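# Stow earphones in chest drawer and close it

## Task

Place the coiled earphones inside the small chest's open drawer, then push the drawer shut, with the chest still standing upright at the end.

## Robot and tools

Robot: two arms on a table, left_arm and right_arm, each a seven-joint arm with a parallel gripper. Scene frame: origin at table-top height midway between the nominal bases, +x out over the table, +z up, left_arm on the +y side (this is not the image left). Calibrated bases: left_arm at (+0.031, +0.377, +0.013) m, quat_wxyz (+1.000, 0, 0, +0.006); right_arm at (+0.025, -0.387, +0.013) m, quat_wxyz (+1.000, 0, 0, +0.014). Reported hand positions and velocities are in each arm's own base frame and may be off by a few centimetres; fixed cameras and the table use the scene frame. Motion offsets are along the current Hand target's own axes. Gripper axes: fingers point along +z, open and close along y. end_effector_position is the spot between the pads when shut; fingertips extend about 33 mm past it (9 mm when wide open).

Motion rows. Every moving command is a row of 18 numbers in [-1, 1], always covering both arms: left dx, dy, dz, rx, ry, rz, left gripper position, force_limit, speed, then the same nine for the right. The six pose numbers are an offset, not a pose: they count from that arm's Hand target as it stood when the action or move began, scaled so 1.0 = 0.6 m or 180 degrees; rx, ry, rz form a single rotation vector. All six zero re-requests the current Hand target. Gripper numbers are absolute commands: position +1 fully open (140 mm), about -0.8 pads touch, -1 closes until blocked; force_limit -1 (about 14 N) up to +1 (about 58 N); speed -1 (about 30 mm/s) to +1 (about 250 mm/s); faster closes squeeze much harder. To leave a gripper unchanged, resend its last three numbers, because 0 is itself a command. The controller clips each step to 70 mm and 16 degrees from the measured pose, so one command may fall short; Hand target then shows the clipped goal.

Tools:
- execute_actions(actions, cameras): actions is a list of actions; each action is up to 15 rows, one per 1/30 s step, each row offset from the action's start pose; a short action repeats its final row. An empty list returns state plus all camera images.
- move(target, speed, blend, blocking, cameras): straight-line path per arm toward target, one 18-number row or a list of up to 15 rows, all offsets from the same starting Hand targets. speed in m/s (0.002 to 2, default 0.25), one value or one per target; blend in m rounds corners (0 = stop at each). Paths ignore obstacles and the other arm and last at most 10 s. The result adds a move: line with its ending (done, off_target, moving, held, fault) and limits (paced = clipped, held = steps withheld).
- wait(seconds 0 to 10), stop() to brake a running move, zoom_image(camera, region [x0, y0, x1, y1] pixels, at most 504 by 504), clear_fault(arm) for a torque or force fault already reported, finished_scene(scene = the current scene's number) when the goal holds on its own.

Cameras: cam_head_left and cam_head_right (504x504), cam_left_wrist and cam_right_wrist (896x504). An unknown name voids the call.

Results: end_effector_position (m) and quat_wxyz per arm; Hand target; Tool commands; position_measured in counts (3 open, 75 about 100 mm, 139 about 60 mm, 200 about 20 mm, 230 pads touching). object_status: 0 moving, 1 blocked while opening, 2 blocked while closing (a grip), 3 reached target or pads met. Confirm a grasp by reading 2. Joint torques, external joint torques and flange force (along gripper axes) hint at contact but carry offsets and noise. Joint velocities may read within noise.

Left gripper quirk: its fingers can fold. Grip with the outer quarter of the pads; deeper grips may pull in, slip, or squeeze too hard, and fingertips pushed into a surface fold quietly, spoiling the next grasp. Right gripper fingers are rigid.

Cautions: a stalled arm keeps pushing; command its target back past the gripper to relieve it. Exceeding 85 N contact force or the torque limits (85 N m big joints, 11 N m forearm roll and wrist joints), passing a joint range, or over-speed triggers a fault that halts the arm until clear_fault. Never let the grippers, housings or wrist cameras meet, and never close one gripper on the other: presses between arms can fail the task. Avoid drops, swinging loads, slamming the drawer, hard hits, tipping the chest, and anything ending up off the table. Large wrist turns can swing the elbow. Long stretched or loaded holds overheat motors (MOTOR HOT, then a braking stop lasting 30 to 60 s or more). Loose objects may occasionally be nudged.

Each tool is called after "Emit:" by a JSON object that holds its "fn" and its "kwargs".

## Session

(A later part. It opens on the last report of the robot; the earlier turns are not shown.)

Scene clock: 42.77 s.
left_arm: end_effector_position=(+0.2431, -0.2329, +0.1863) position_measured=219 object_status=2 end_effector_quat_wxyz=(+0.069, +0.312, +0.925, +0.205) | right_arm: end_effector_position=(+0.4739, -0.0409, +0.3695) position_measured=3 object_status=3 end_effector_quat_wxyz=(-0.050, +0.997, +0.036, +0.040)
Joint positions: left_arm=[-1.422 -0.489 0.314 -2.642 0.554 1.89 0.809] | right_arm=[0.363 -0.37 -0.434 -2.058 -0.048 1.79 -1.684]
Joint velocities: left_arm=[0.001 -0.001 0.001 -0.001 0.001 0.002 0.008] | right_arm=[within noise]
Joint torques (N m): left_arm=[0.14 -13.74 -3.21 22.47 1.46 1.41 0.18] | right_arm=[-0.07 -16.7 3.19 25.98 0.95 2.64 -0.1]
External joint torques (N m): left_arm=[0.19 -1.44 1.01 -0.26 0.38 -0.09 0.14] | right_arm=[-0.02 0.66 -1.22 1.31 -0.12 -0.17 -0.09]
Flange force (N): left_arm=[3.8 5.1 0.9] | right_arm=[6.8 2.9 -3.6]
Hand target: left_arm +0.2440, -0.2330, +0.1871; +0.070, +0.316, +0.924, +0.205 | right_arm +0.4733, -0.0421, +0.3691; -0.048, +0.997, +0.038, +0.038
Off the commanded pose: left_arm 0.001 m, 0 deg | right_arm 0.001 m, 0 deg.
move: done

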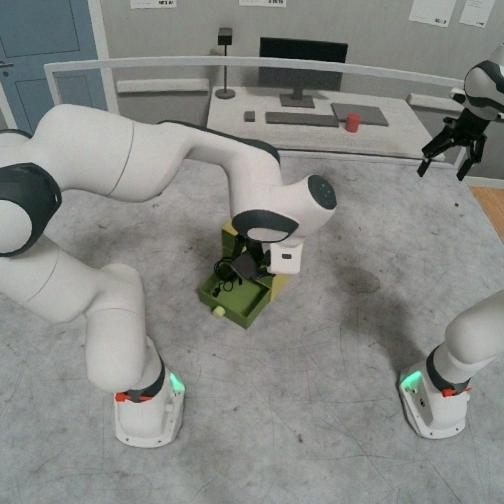

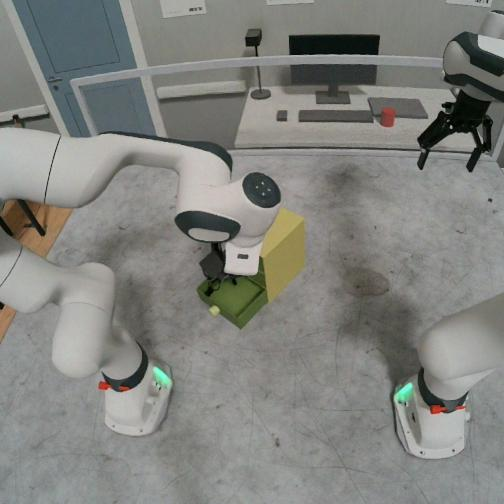

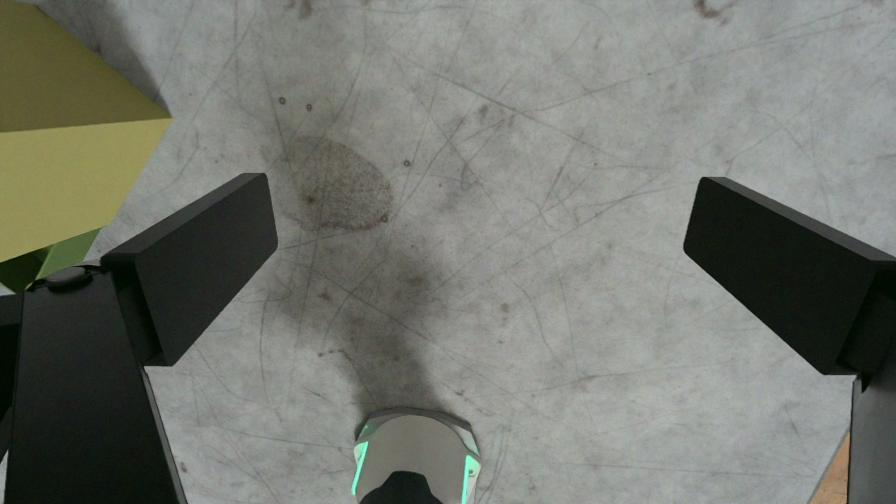

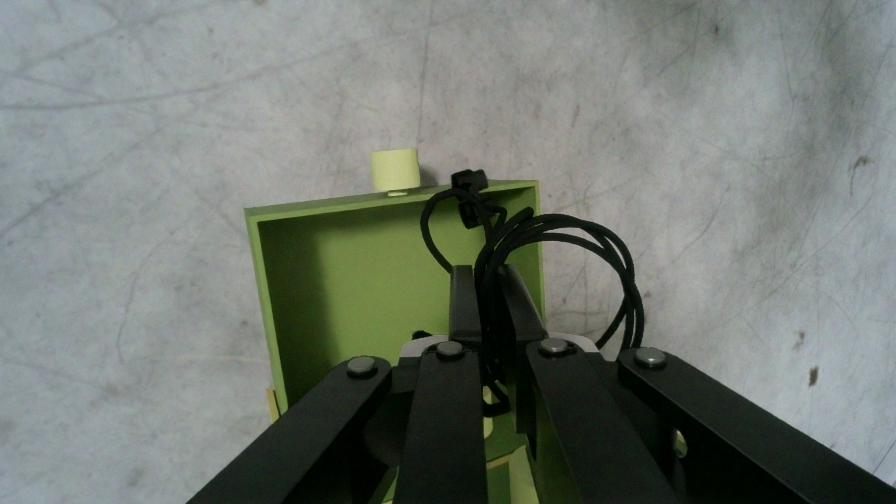

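Emit:
{"fn": "move", "kwargs": {"target": [[-0.0525,-0.018,-0.0085,0,0,0,-1,-0.5,-1,0,0,0,0,0,0,1,1,1],[-0.0525,-0.0605,0.082,0,0,0,-1,-0.5,-1,0,0,0,0,0,0,1,1,1]], "speed": 0.12, "blend": 0.01, "cameras": ["cam_right_wrist","cam_head_left","cam_head_right"]}}

Emit:
{"fn": "zoom_image", "kwargs": {"camera": "cam_head_left", "region": [180, 200, 340, 360]}}

Emit:
{"fn": "zoom_image", "kwargs": {"camera": "cam_head_right", "region": [180, 200, 340, 360]}}

Scene clock: 46.33 s.
left_arm: end_effector_position=(+0.2605, -0.2612, +0.1276) position_measured=219 object_status=2 end_effector_quat_wxyz=(+0.068, +0.317, +0.923, +0.206) | right_arm: end_effector_position=(+0.4739, -0.0409, +0.3695) position_measured=3 object_status=3 end_effector_quat_wxyz=(-0.050, +0.997, +0.036, +0.040)
Joint positions: left_arm=[-1.433 -0.267 0.365 -2.616 0.568 2.088 0.788] | right_arm=[0.363 -0.37 -0.434 -2.058 -0.048 1.79 -1.684]
Joint velocities: left_arm=[-0.001 0 0 -0.001 0.001 0.005 -0.005] | right_arm=[within noise]
Joint torques (N m): left_arm=[0.91 -18.14 -2.15 20.95 1.15 1.56 -0.34] | right_arm=[-0.09 -16.67 3.21 25.99 0.94 2.62 -0.17]
External joint torques (N m): left_arm=[0.95 -0.26 0.55 -0.27 0.38 0.08 -0.38] | right_arm=[0 0.73 -1.15 1.29 -0.13 -0.19 -0.16]
Flange force (N): left_arm=[1.5 2.2 1.9] | right_arm=[7.0 3.0 -3.6]
Hand target: left_arm +0.2615, -0.2618, +0.1271; +0.070, +0.316, +0.924, +0.205 | right_arm +0.4733, -0.0421, +0.3691; -0.048, +0.997, +0.038, +0.038
Off the commanded pose: left_arm 0.001 m, 0 deg | right_arm 0.001 m, 0 deg.
move: done
Images, in order (width x height): cam_head_left 504x504, cam_head_right 504x504, cam_right_wrist 896x504.

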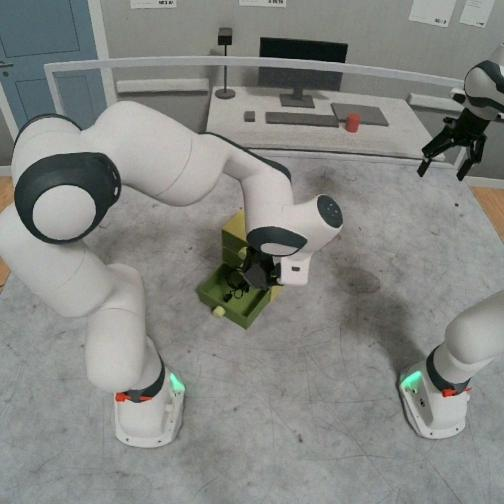

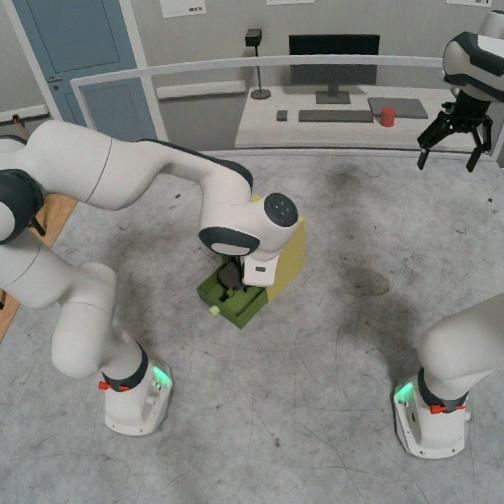

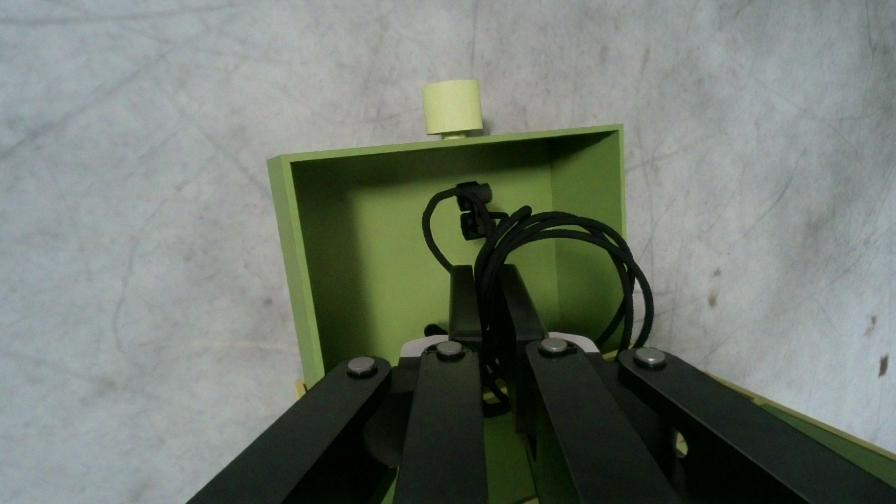

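Scaled by 3.150 from the camera's 504x504 image, which has a finer 720x720 frame.

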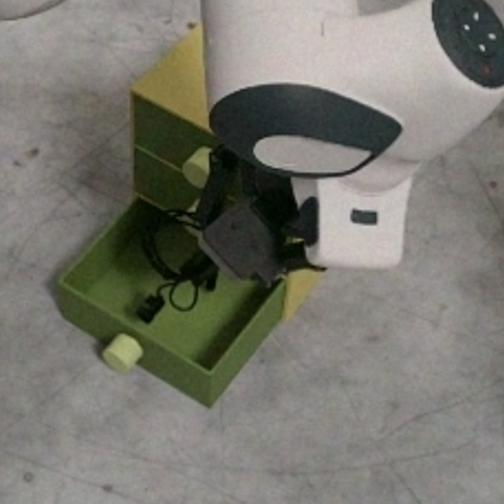

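Scaled by 3.150 from the camera's 504x504 image, which has a finer 720x720 frame.

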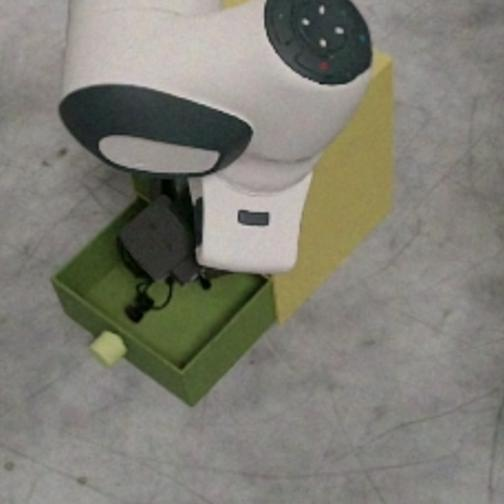

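Emit:
{"fn": "move", "kwargs": {"target": [[0,-0.0514,0.1102,0,0,0,-1,-0.5,-1,0,0,0,0,0,0,1,1,1]], "speed": 0.08, "cameras": ["cam_right_wrist","cam_head_left","cam_head_right"]}}

Emit:
{"fn": "zoom_image", "kwargs": {"camera": "cam_head_left", "region": [180, 200, 340, 360]}}

Emit:
{"fn": "zoom_image", "kwargs": {"camera": "cam_head_right", "region": [180, 200, 340, 360]}}

Scene clock: 48.93 s.
left_arm: end_effector_position=(+0.2606, -0.2614, +0.0546) position_measured=219 object_status=2 end_effector_quat_wxyz=(+0.068, +0.318, +0.923, +0.206) | right_arm: end_effector_position=(+0.4739, -0.0409, +0.3695) position_measured=3 object_status=3 end_effector_quat_wxyz=(-0.050, +0.997, +0.036, +0.040)
Joint positions: left_arm=[-1.424 -0.077 0.388 -2.657 0.603 2.312 0.719] | right_arm=[0.363 -0.37 -0.434 -2.058 -0.048 1.79 -1.684]
Joint velocities: left_arm=[0 0 -0.001 0 0 0.004 -0.007] | right_arm=[within noise]
Joint torques (N m): left_arm=[1.02 -21.77 -0.1 18.02 0.73 1.5 -0.24] | right_arm=[-0.16 -16.66 3.21 26 0.96 2.63 -0.13]
External joint torques (N m): left_arm=[1 -0.4 0.67 -0.32 0.34 0.08 -0.28] | right_arm=[-0.16 0.65 -1.27 1.33 -0.11 -0.18 -0.13]
Flange force (N): left_arm=[2.0 3.2 1.4] | right_arm=[6.8 3.1 -3.7]
Hand target: left_arm +0.2615, -0.2618, +0.0542; +0.070, +0.316, +0.924, +0.205 | right_arm +0.4733, -0.0421, +0.3691; -0.048, +0.997, +0.038, +0.038
Off the commanded pose: left_arm 0.001 m, 0 deg | right_arm 0.001 m, 0 deg.
move: done
Images, in order (width x height): cam_head_left 504x504, cam_head_right 504x504, cam_right_wrist 896x504.

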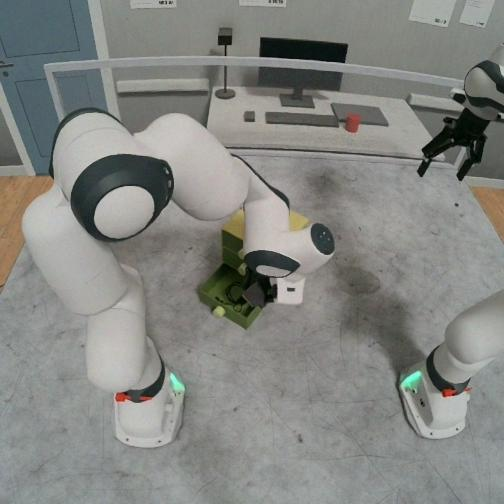

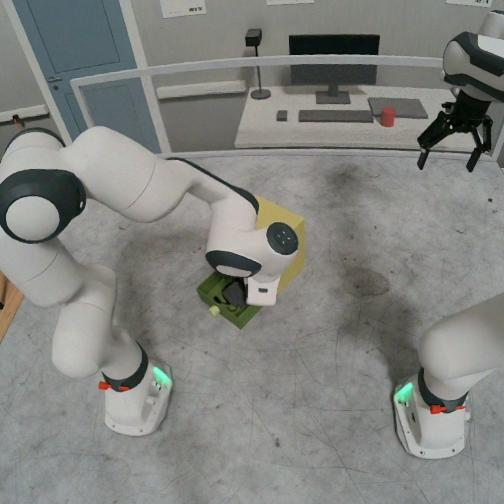

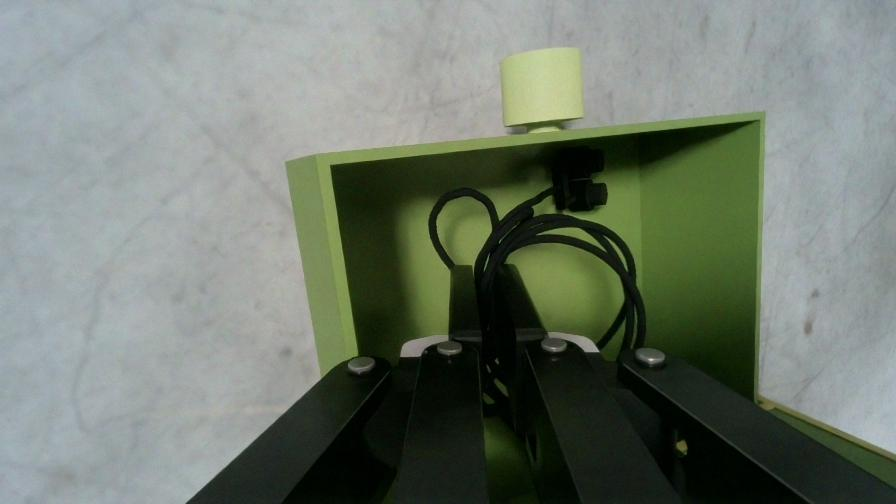

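Scaled by 3.150 from the camera's 504x504 image, which has a finer 720x720 frame.

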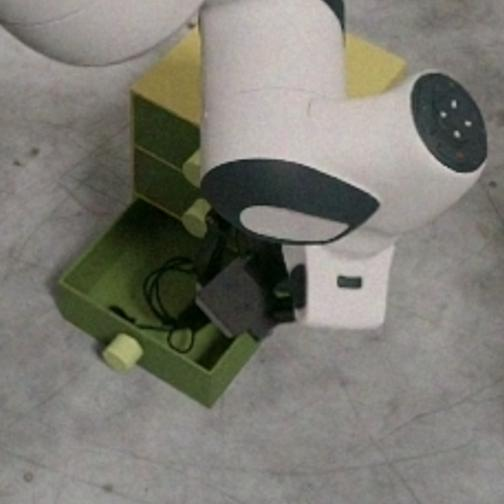

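Scaled by 3.150 from the camera's 504x504 image, which has a finer 720x720 frame.

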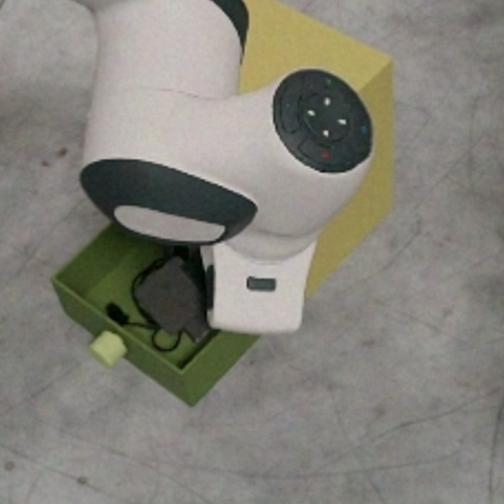

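Emit:
{"fn": "move", "kwargs": {"target": [[0,-0.0042,0.009,0,0,0,-1,-0.5,-1,0,0,0,0,0,0,1,1,1],[0,-0.0042,0.009,0,0,0,-0.46,-0.5,-1,0,0,0,0,0,0,1,1,1]], "speed": 0.04, "cameras": ["cam_right_wrist","cam_head_left"]}}

Emit:
{"fn": "zoom_image", "kwargs": {"camera": "cam_right_wrist", "region": [280, 50, 780, 504]}}

Scene clock: 51.53 s.
left_arm: end_effector_position=(+0.2609, -0.2621, +0.0490) position_measured=187 object_status=0 end_effector_quat_wxyz=(+0.069, +0.317, +0.923, +0.205) | right_arm: end_effector_position=(+0.4739, -0.0409, +0.3695) position_measured=3 object_status=3 end_effector_quat_wxyz=(-0.050, +0.997, +0.036, +0.040)
Joint positions: left_arm=[-1.422 -0.059 0.388 -2.657 0.606 2.331 0.712] | right_arm=[0.363 -0.37 -0.434 -2.058 -0.048 1.79 -1.684]
Joint torques (N m): left_arm=[1.01 -22.07 0.22 17.34 0.66 1.51 -0.24] | right_arm=[-0.11 -16.63 3.23 26 0.95 2.64 -0.13]
External joint torques (N m): left_arm=[0.98 -0.37 0.79 -0.74 0.3 0.1 -0.28] | right_arm=[-0.06 0.76 -1.19 1.3 -0.13 -0.17 -0.12]
Flange force (N): left_arm=[3.0 3.7 1.7] | right_arm=[7.0 3.0 -3.6]
Hand target: left_arm +0.2615, -0.2618, +0.0482; +0.070, +0.316, +0.924, +0.205 | right_arm +0.4733, -0.0421, +0.3691; -0.048, +0.997, +0.038, +0.038
Off the commanded pose: left_arm 0.001 m, 0 deg | right_arm 0.001 m, 0 deg.
move: done
Images, in order (width x height): cam_head_left 504x504, cam_right_wrist 896x504.

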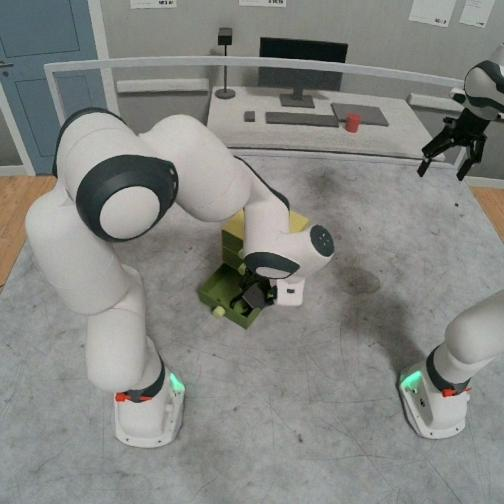

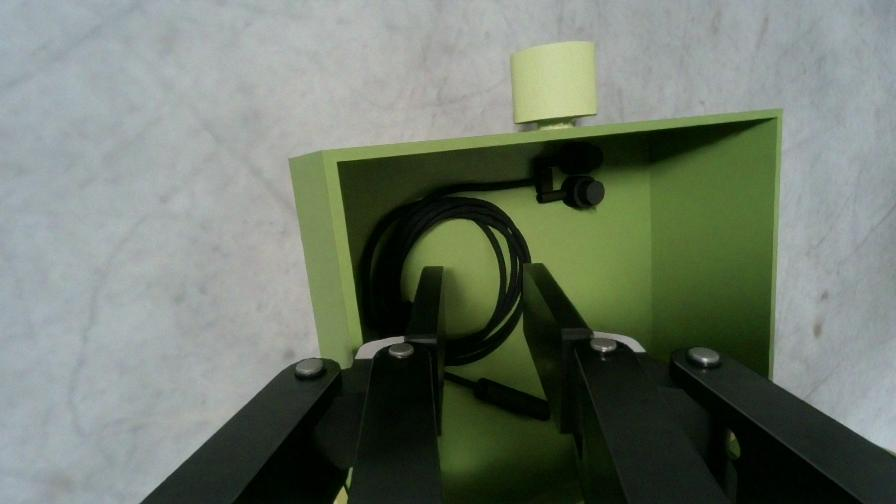

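Scaled by 1.008 from the camera's 896x504 image, which has a finer 1280x720 frame.

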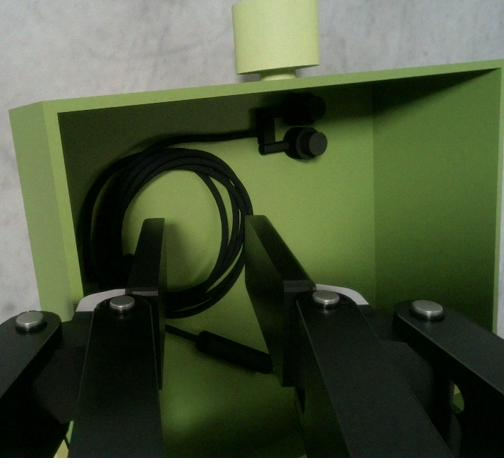

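Emit:
{"fn": "move", "kwargs": {"target": [[0,0,-0.2,0,0,0,-0.46,-0.5,-1,-0.0725,-0.104,0.0057,0,0,0,-1,0,0],[0.3475,0.818,-0.2415,0,0,0,-0.46,-0.5,-1,-0.1448,-0.2082,0.0113,0,0,0,-1,0,0],[0.3475,0.818,-0.2415,0,0,0,-0.46,-0.5,-1,-0.4172,-0.5607,0.123,0.0545,0.1165,-0.1315,-1,0,0]], "speed": [0.12,0.35,0.35], "blend": [0.03,0.03,0], "cameras": ["all"]}}

Emit:
{"fn": "zoom_image", "kwargs": {"camera": "cam_head_left", "region": [180, 200, 340, 360]}}

Scene clock: 62.97 s.
left_arm: end_effector_position=(+0.3316, +0.1671, +0.3868) position_measured=187 object_status=3 end_effector_quat_wxyz=(+0.071, +0.315, +0.924, +0.204) | right_arm: end_effector_position=(+0.2027, +0.2805, +0.3080) position_measured=233 object_status=3 end_effector_quat_wxyz=(-0.128, +0.936, +0.238, +0.224)
Joint positions: left_arm=[-1.046 -1.381 0.55 -2.466 1.055 1.213 1.716] | right_arm=[0.692 -1.316 0.303 -2.949 0.305 2.163 -1.323]
Joint velocities: left_arm=[0 0 0.001 -0.001 0 0 0.004] | right_arm=[0.001 0.001 0.002 0 0.001 0.003 0.006]
Joint torques (N m): left_arm=[0.96 14.88 -15.19 15.66 2.29 2.27 0.19] | right_arm=[-0.59 6.19 -6.79 24.85 1.13 3.9 0.28]
External joint torques (N m): left_arm=[0.98 -0.9 0.86 0.06 0.26 -0.1 0.14] | right_arm=[-0.6 -0.29 -0.53 0.44 0.28 0.29 0.27]
Flange force (N): left_arm=[3.2 0.7 3.7] | right_arm=[1.2 0.7 -0.6]
Hand target: left_arm +0.3314, +0.1690, +0.3872; +0.070, +0.316, +0.924, +0.205 | right_arm +0.2031, +0.2810, +0.3072; -0.129, +0.937, +0.234, +0.223
Off the commanded pose: left_arm 0.002 m, 0 deg | right_arm 0.001 m, 0 deg.
move: done; limits=paced

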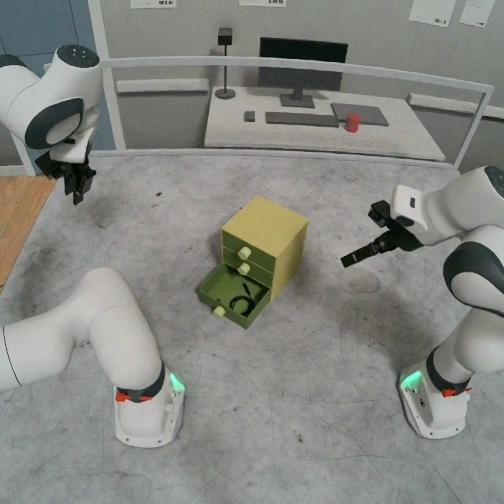

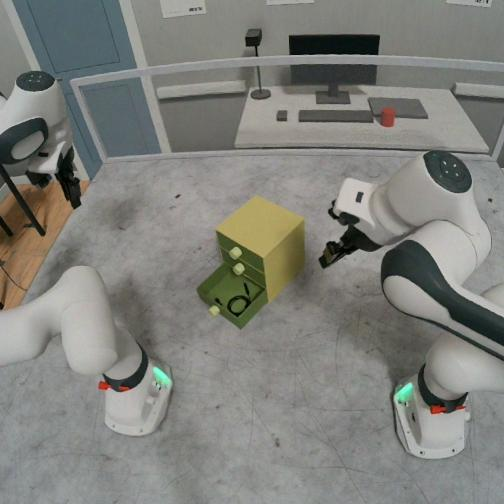

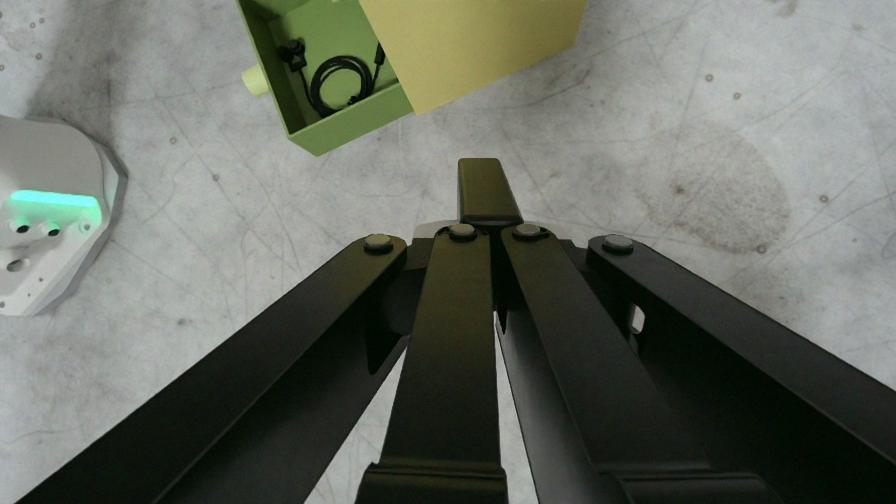

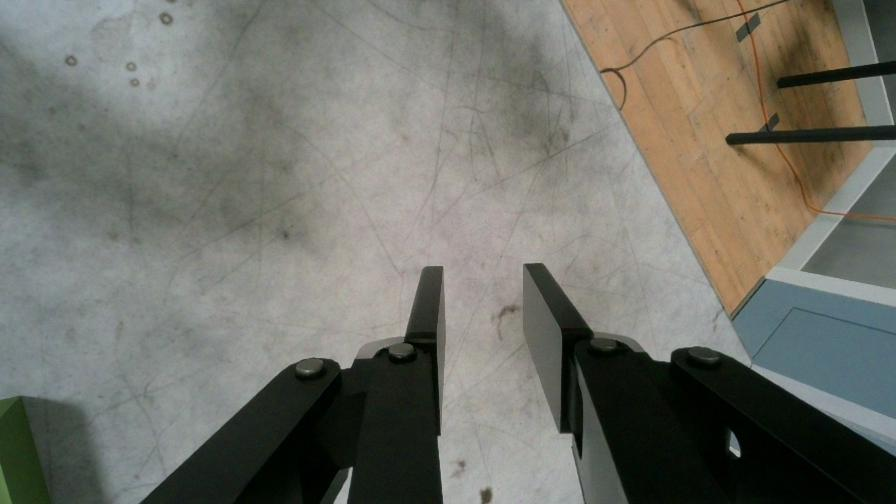

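Scaled by 3.150 from the camera's 504x504 image, which has a finer 720x720 frame.

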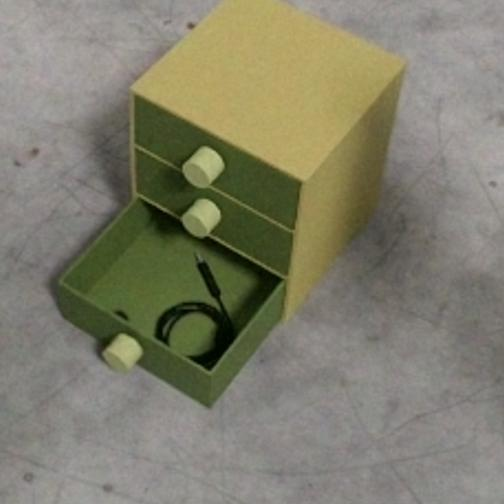

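Emit:
{"fn": "move", "kwargs": {"target": [[0,0,0,0,0,0,-0.46,-0.5,-1,0.0872,-0.463,0.4042,0.0546,0.1165,-0.1315,-1,0,0],[0,0,0,0,0,0,-0.46,-0.5,-1,-0.0117,-0.4345,0.5832,0.0546,0.1165,-0.1315,-1,0,0]], "speed": [0.3,0.12], "blend": 0.02, "cameras": ["all"]}}

Emit:
{"fn": "zoom_image", "kwargs": {"camera": "cam_head_left", "region": [160, 200, 320, 360]}}

Scene clock: 67.83 s.
left_arm: end_effector_position=(+0.3315, +0.1673, +0.3868) position_measured=187 object_status=3 end_effector_quat_wxyz=(+0.071, +0.315, +0.924, +0.204) | right_arm: end_effector_position=(+0.1915, +0.6234, +0.0355) position_measured=233 object_status=3 end_effector_quat_wxyz=(-0.202, +0.801, +0.411, +0.387)
Joint positions: left_arm=[-1.046 -1.381 0.55 -2.466 1.055 1.213 1.717] | right_arm=[1.251 0.68 0.313 -2.354 0.715 4.053 -1.862]
Joint velocities: left_arm=[within noise] | right_arm=[0.002 0 -0.001 -0.001 0 0 -0.006]
Joint torques (N m): left_arm=[0.99 14.89 -15.29 15.63 2.17 2.27 0.22] | right_arm=[-0.04 -38.02 2.88 12.92 -0.58 3.94 -0.07]
External joint torques (N m): left_arm=[1.03 -0.86 0.76 -0.02 0.13 -0.1 0.18] | right_arm=[0.07 0.71 -1.71 1.18 0.28 0.35 -0.09]
Flange force (N): left_arm=[3.4 0.3 3.4] | right_arm=[-0.4 -3.6 6.3]
Hand target: left_arm +0.3314, +0.1690, +0.3872; +0.070, +0.316, +0.924, +0.205 | right_arm +0.1932, +0.6232, +0.0366; -0.200, +0.800, +0.411, +0.390
Off the commanded pose: left_arm 0.002 m, 0 deg | right_arm 0.002 m, 0 deg.
move: done; limits=paced

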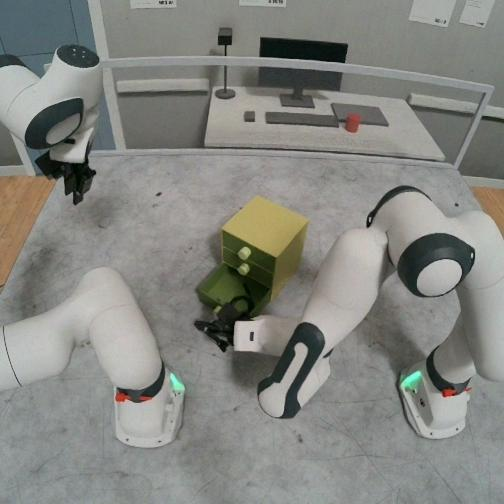

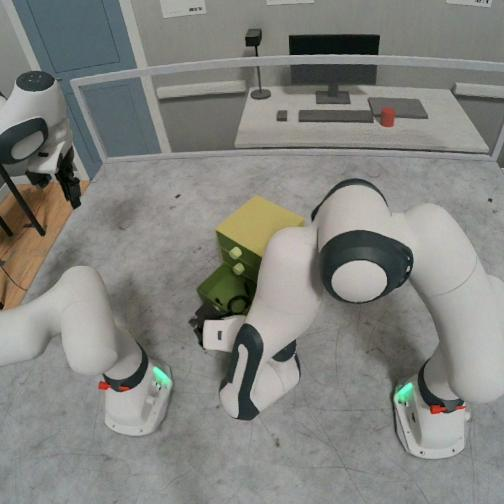

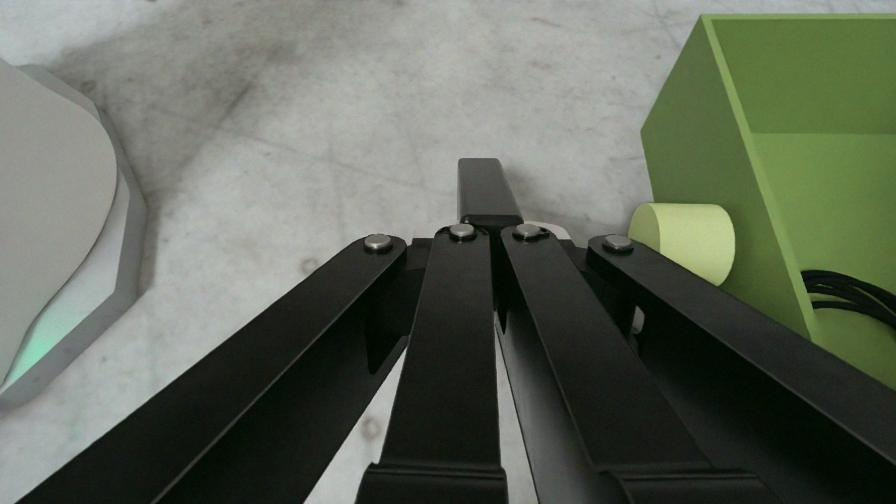

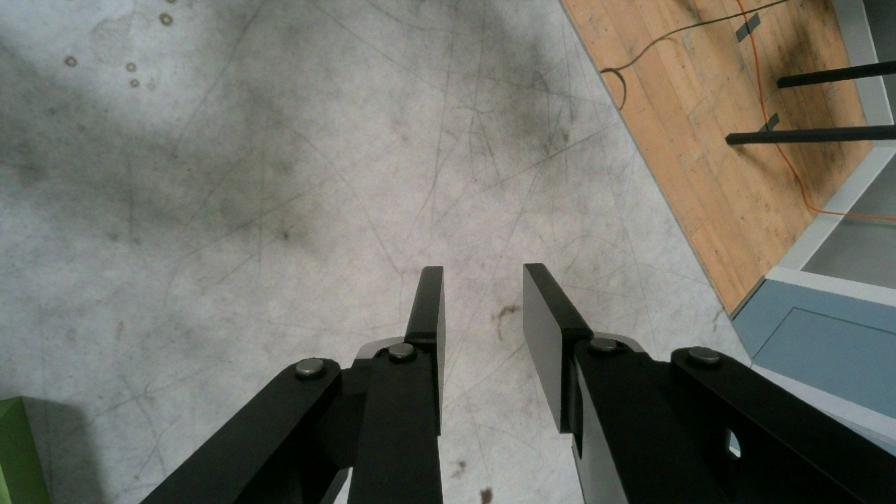

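Scaled by 3.150 from the camera's 504x504 image, which has a finer 720x720 frame.

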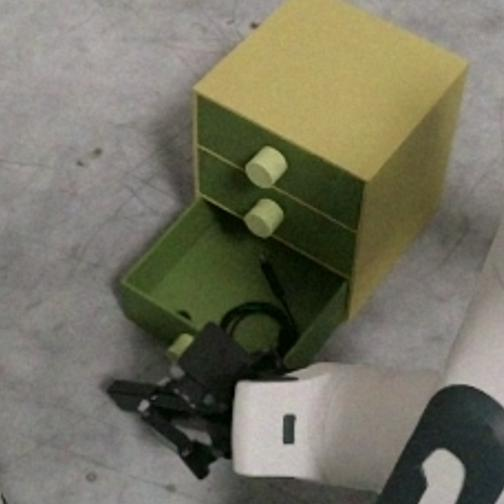

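Emit:
{"fn": "move", "kwargs": {"target": [[0,0,0,0,0,0,-0.46,-0.5,-1,0,0.0333,0,-0.0788,0,0.0616,-1,0,0],[0,0,0,0,0,0,-0.46,-0.5,-1,0,0.2,0,-0.0788,0,0.0616,-1,0,0]], "speed": [0.12,0.08], "blend": 0.003, "cameras": ["all"]}}

Emit:
{"fn": "zoom_image", "kwargs": {"camera": "cam_head_left", "region": [160, 200, 320, 360]}}

Scene clock: 72.97 s.
left_arm: end_effector_position=(+0.3315, +0.1673, +0.3868) position_measured=187 object_status=3 end_effector_quat_wxyz=(+0.071, +0.315, +0.924, +0.204) | right_arm: end_effector_position=(+0.2913, +0.5528, +0.0357) position_measured=233 object_status=3 end_effector_quat_wxyz=(-0.134, +0.854, +0.282, +0.416)
Joint positions: left_arm=[-1.046 -1.381 0.55 -2.466 1.055 1.213 1.717] | right_arm=[1.218 0.673 0.255 -2.347 0.934 4.076 -1.837]
Joint velocities: left_arm=[within noise] | right_arm=[-0.001 -0.001 0 0 0 0 0.007]
Joint torques (N m): left_arm=[0.91 14.97 -15.28 15.66 2.15 2.27 0.2] | right_arm=[-0.59 -38.18 2.21 11.73 -1 3.98 0.24]
External joint torques (N m): left_arm=[0.92 -0.76 0.76 -0.01 0.11 -0.1 0.16] | right_arm=[-0.6 1 -0.95 0.13 -0.2 0.33 0.22]
Flange force (N): left_arm=[2.9 0.4 3.1] | right_arm=[-2.8 1.3 4.0]
Hand target: left_arm +0.3314, +0.1690, +0.3872; +0.070, +0.316, +0.924, +0.205 | right_arm +0.2908, +0.5533, +0.0366; -0.137, +0.854, +0.281, +0.416
Off the commanded pose: left_arm 0.002 m, 0 deg | right_arm 0.001 m, 0 deg.
move: done

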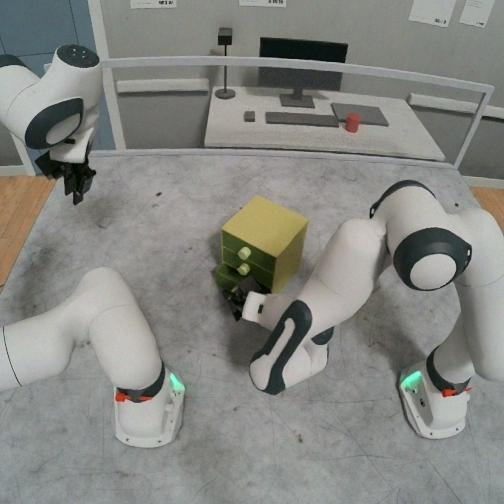

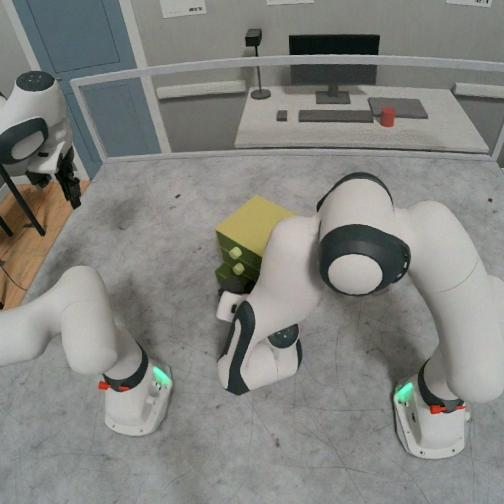

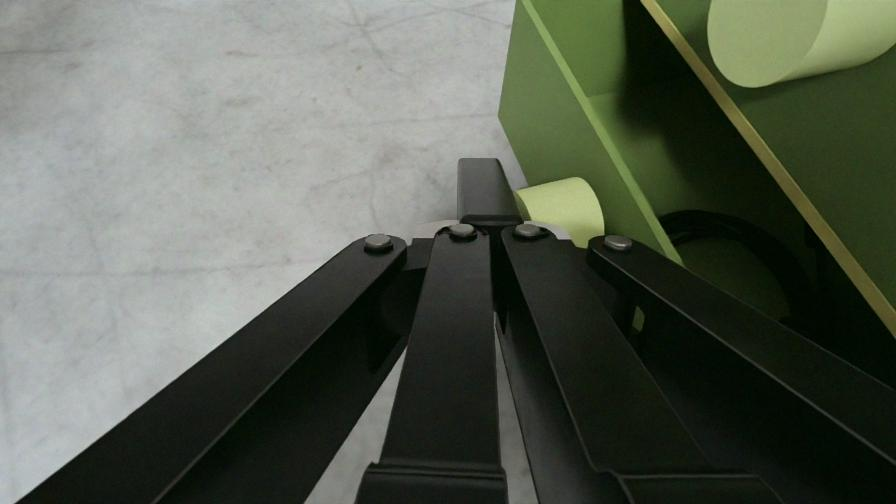

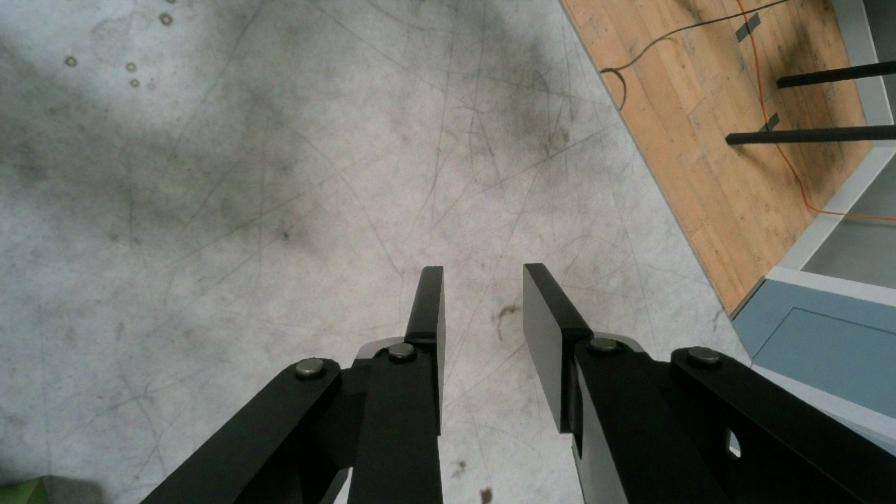

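Scaled by 3.150 from the camera's 504x504 image, which has a finer 720x720 frame.

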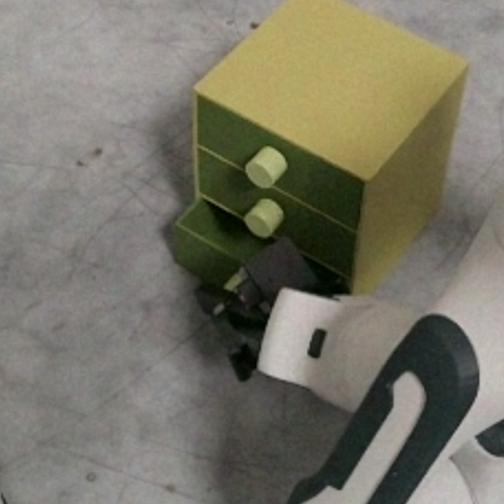

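Emit:
{"fn": "move", "kwargs": {"target": [[0,0,0,0,0,0,-0.46,-0.5,-1,0.0079,0.0396,0.0101,0,0,0,-1,0,0]], "speed": 0.06, "cameras": ["cam_left_wrist","cam_head_left","cam_head_right"]}}

Emit:
{"fn": "zoom_image", "kwargs": {"camera": "cam_head_left", "region": [200, 180, 320, 300]}}

Scene clock: 74.83 s.
left_arm: end_effector_position=(+0.3315, +0.1673, +0.3868) position_measured=187 object_status=3 end_effector_quat_wxyz=(+0.071, +0.315, +0.924, +0.204) | right_arm: end_effector_position=(+0.3111, +0.5384, +0.0355) position_measured=233 object_status=3 end_effector_quat_wxyz=(-0.135, +0.854, +0.282, +0.415)
Joint positions: left_arm=[-1.046 -1.381 0.55 -2.466 1.055 1.213 1.717] | right_arm=[1.157 0.659 0.252 -2.392 0.857 4.08 -1.807]
Joint velocities: left_arm=[within noise] | right_arm=[-0.001 0 0 0.001 -0.002 0.001 0.007]
Joint torques (N m): left_arm=[1.01 14.93 -15.23 15.62 2.15 2.28 0.21] | right_arm=[-0.83 -37.53 2.03 11.3 -0.87 4.07 0.25]
External joint torques (N m): left_arm=[1 -0.81 0.83 0 0.11 -0.08 0.17] | right_arm=[-0.86 0.6 -1.12 0.22 -0.16 0.43 0.23]
Flange force (N): left_arm=[3.1 0.4 3.4] | right_arm=[-2.2 2.1 3.5]
Hand target: left_arm +0.3314, +0.1690, +0.3872; +0.070, +0.316, +0.924, +0.205 | right_arm +0.3111, +0.5388, +0.0366; -0.137, +0.854, +0.281, +0.416
Off the commanded pose: left_arm 0.002 m, 0 deg | right_arm 0.001 m, 0 deg.
move: done
Images, in order (width x height): cam_head_left 504x504, cam_head_right 504x504, cam_left_wrist 896x504.

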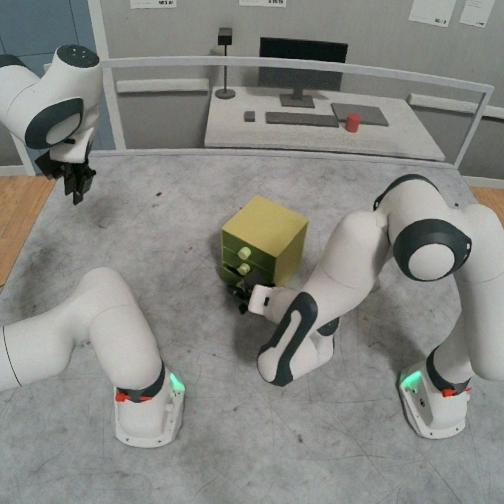

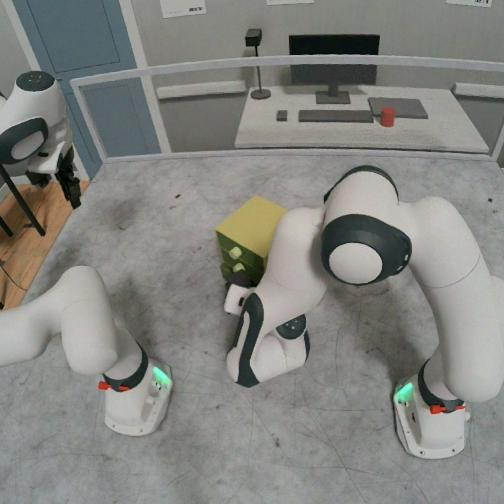

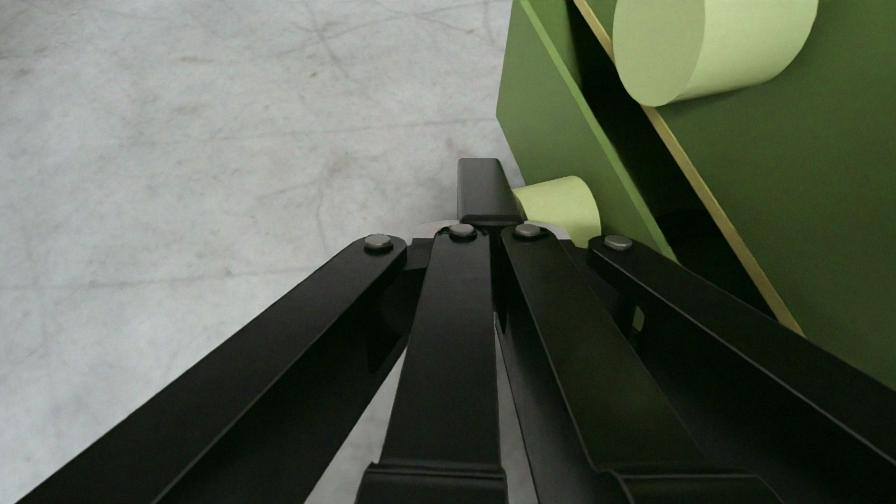

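Scaled by 4.200 from the camera's 504x504 image, which has a finer 720x720 frame.

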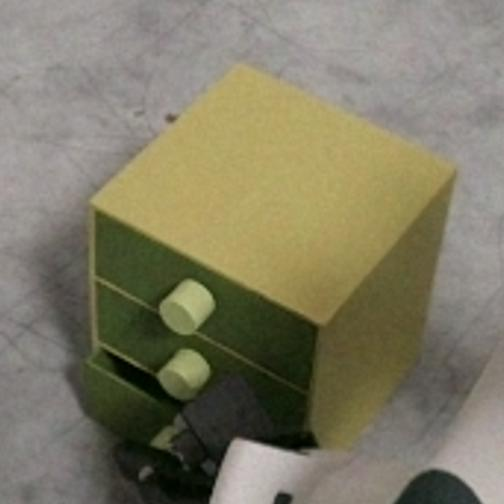

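Emit:
{"fn": "move", "kwargs": {"target": [[0,0,0,0,0,0,-0.46,-0.5,-1,0.0032,0.0158,0.004,0,0,0,-1,0,0]], "speed": 0.05, "cameras": ["cam_left_wrist","cam_head_left"]}}

Emit:
{"fn": "zoom_image", "kwargs": {"camera": "cam_head_left", "region": [200, 220, 290, 310]}}

Scene clock: 76.20 s.
left_arm: end_effector_position=(+0.3315, +0.1673, +0.3868) position_measured=187 object_status=3 end_effector_quat_wxyz=(+0.071, +0.315, +0.924, +0.204) | right_arm: end_effector_position=(+0.3182, +0.5333, +0.0355) position_measured=233 object_status=3 end_effector_quat_wxyz=(-0.135, +0.854, +0.283, +0.415)
Joint positions: left_arm=[-1.046 -1.381 0.55 -2.466 1.055 1.213 1.717] | right_arm=[1.132 0.654 0.252 -2.408 0.826 4.081 -1.796]
Joint velocities: left_arm=[within noise] | right_arm=[0 0 0.001 -0.001 -0.004 0 0.004]
Joint torques (N m): left_arm=[0.95 14.92 -15.25 15.64 2.17 2.28 0.21] | right_arm=[-0.96 -37.35 1.37 10.96 -0.61 4.03 0.27]
External joint torques (N m): left_arm=[0.93 -0.78 0.81 -0.04 0.12 -0.09 0.17] | right_arm=[-1.04 0.48 -1.85 0.03 0.08 0.4 0.25]
Flange force (N): left_arm=[3.0 0.4 3.4] | right_arm=[-1.5 2.7 3.1]
Hand target: left_arm +0.3314, +0.1690, +0.3872; +0.070, +0.316, +0.924, +0.205 | right_arm +0.3192, +0.5330, +0.0366; -0.137, +0.854, +0.281, +0.416
Off the commanded pose: left_arm 0.002 m, 0 deg | right_arm 0.001 m, 0 deg.
move: done
Images, in order (width x height): cam_head_left 504x504, cam_left_wrist 896x504.

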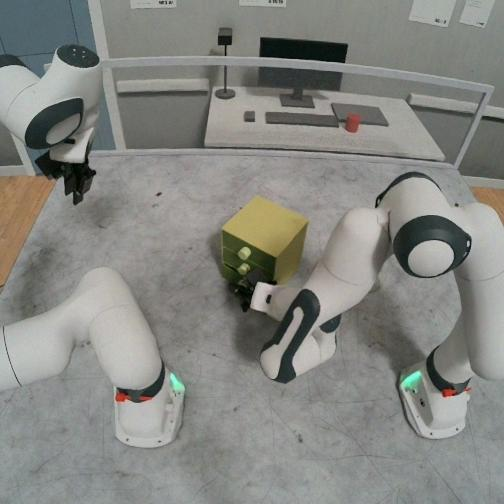

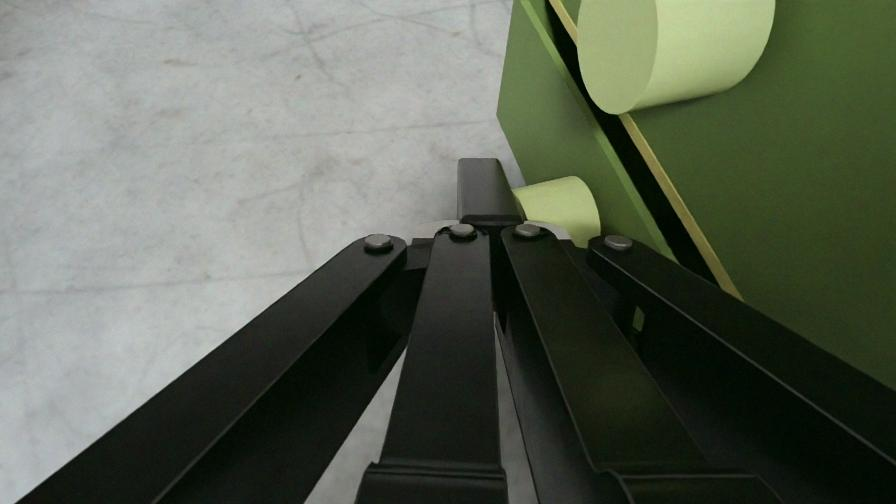

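Scaled by 5.600 from the camera's 504x504 image, which has a finer 720x720 frame.

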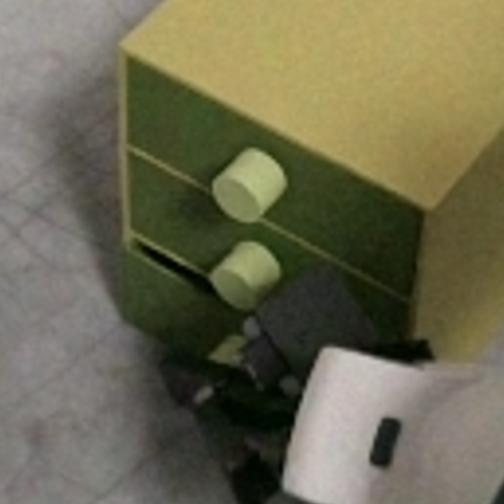

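Emit:
{"fn": "move", "kwargs": {"target": [[0,0,0,0,0,0,-0.46,-0.5,-1,0.0019,0.0095,0.0024,0,0,0,-1,0,0]], "speed": 0.04, "cameras": ["cam_left_wrist","cam_head_left"]}}

Emit:
{"fn": "zoom_image", "kwargs": {"camera": "cam_head_left", "region": [200, 220, 290, 310]}}

Scene clock: 77.30 s.
left_arm: end_effector_position=(+0.3315, +0.1673, +0.3868) position_measured=187 object_status=3 end_effector_quat_wxyz=(+0.071, +0.315, +0.924, +0.204) | right_arm: end_effector_position=(+0.3229, +0.5300, +0.0355) position_measured=233 object_status=3 end_effector_quat_wxyz=(-0.136, +0.854, +0.283, +0.415)
Joint positions: left_arm=[-1.046 -1.381 0.55 -2.466 1.055 1.213 1.717] | right_arm=[1.117 0.651 0.252 -2.417 0.807 4.083 -1.79]
Joint torques (N m): left_arm=[0.99 14.88 -15.29 15.63 2.18 2.26 0.2] | right_arm=[-0.81 -37.23 1.44 10.86 -0.64 4.02 0.36]
External joint torques (N m): left_arm=[1.06 -0.95 0.81 0.06 0.15 -0.12 0.15] | right_arm=[-0.87 0.37 -1.77 0.07 0.03 0.39 0.34]
Flange force (N): left_arm=[3.5 0.4 3.5] | right_arm=[-1.6 2.7 2.8]
Hand target: left_arm +0.3314, +0.1690, +0.3872; +0.070, +0.316, +0.924, +0.205 | right_arm +0.3240, +0.5295, +0.0366; -0.137, +0.854, +0.281, +0.416
Off the commanded pose: left_arm 0.002 m, 0 deg | right_arm 0.002 m, 0 deg.
move: done
Images, in order (width x height): cam_head_left 504x504, cam_left_wrist 896x504.

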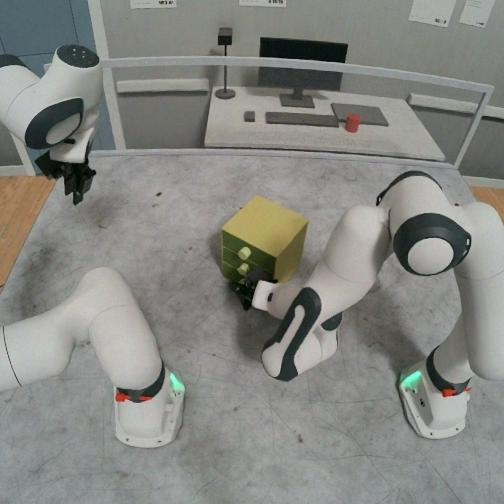

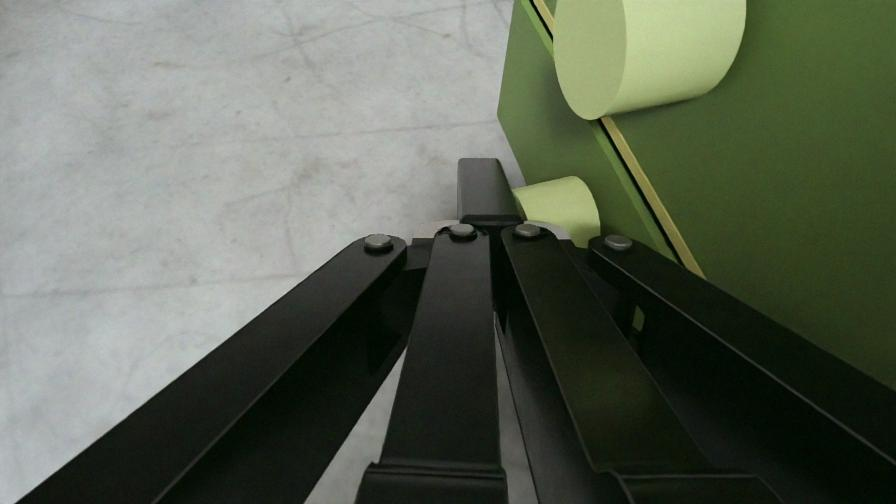

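Scaled by 5.600 from the camera's 504x504 image, which has a finer 720x720 frame.

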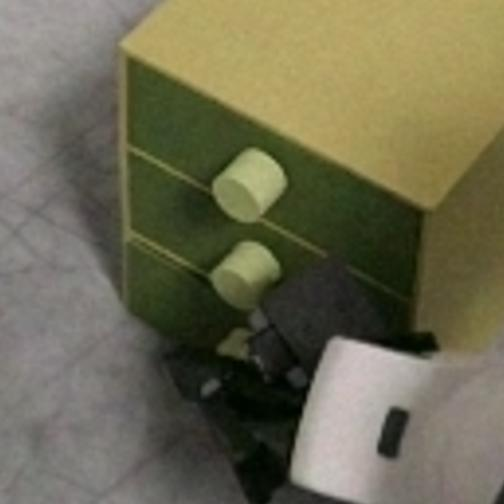

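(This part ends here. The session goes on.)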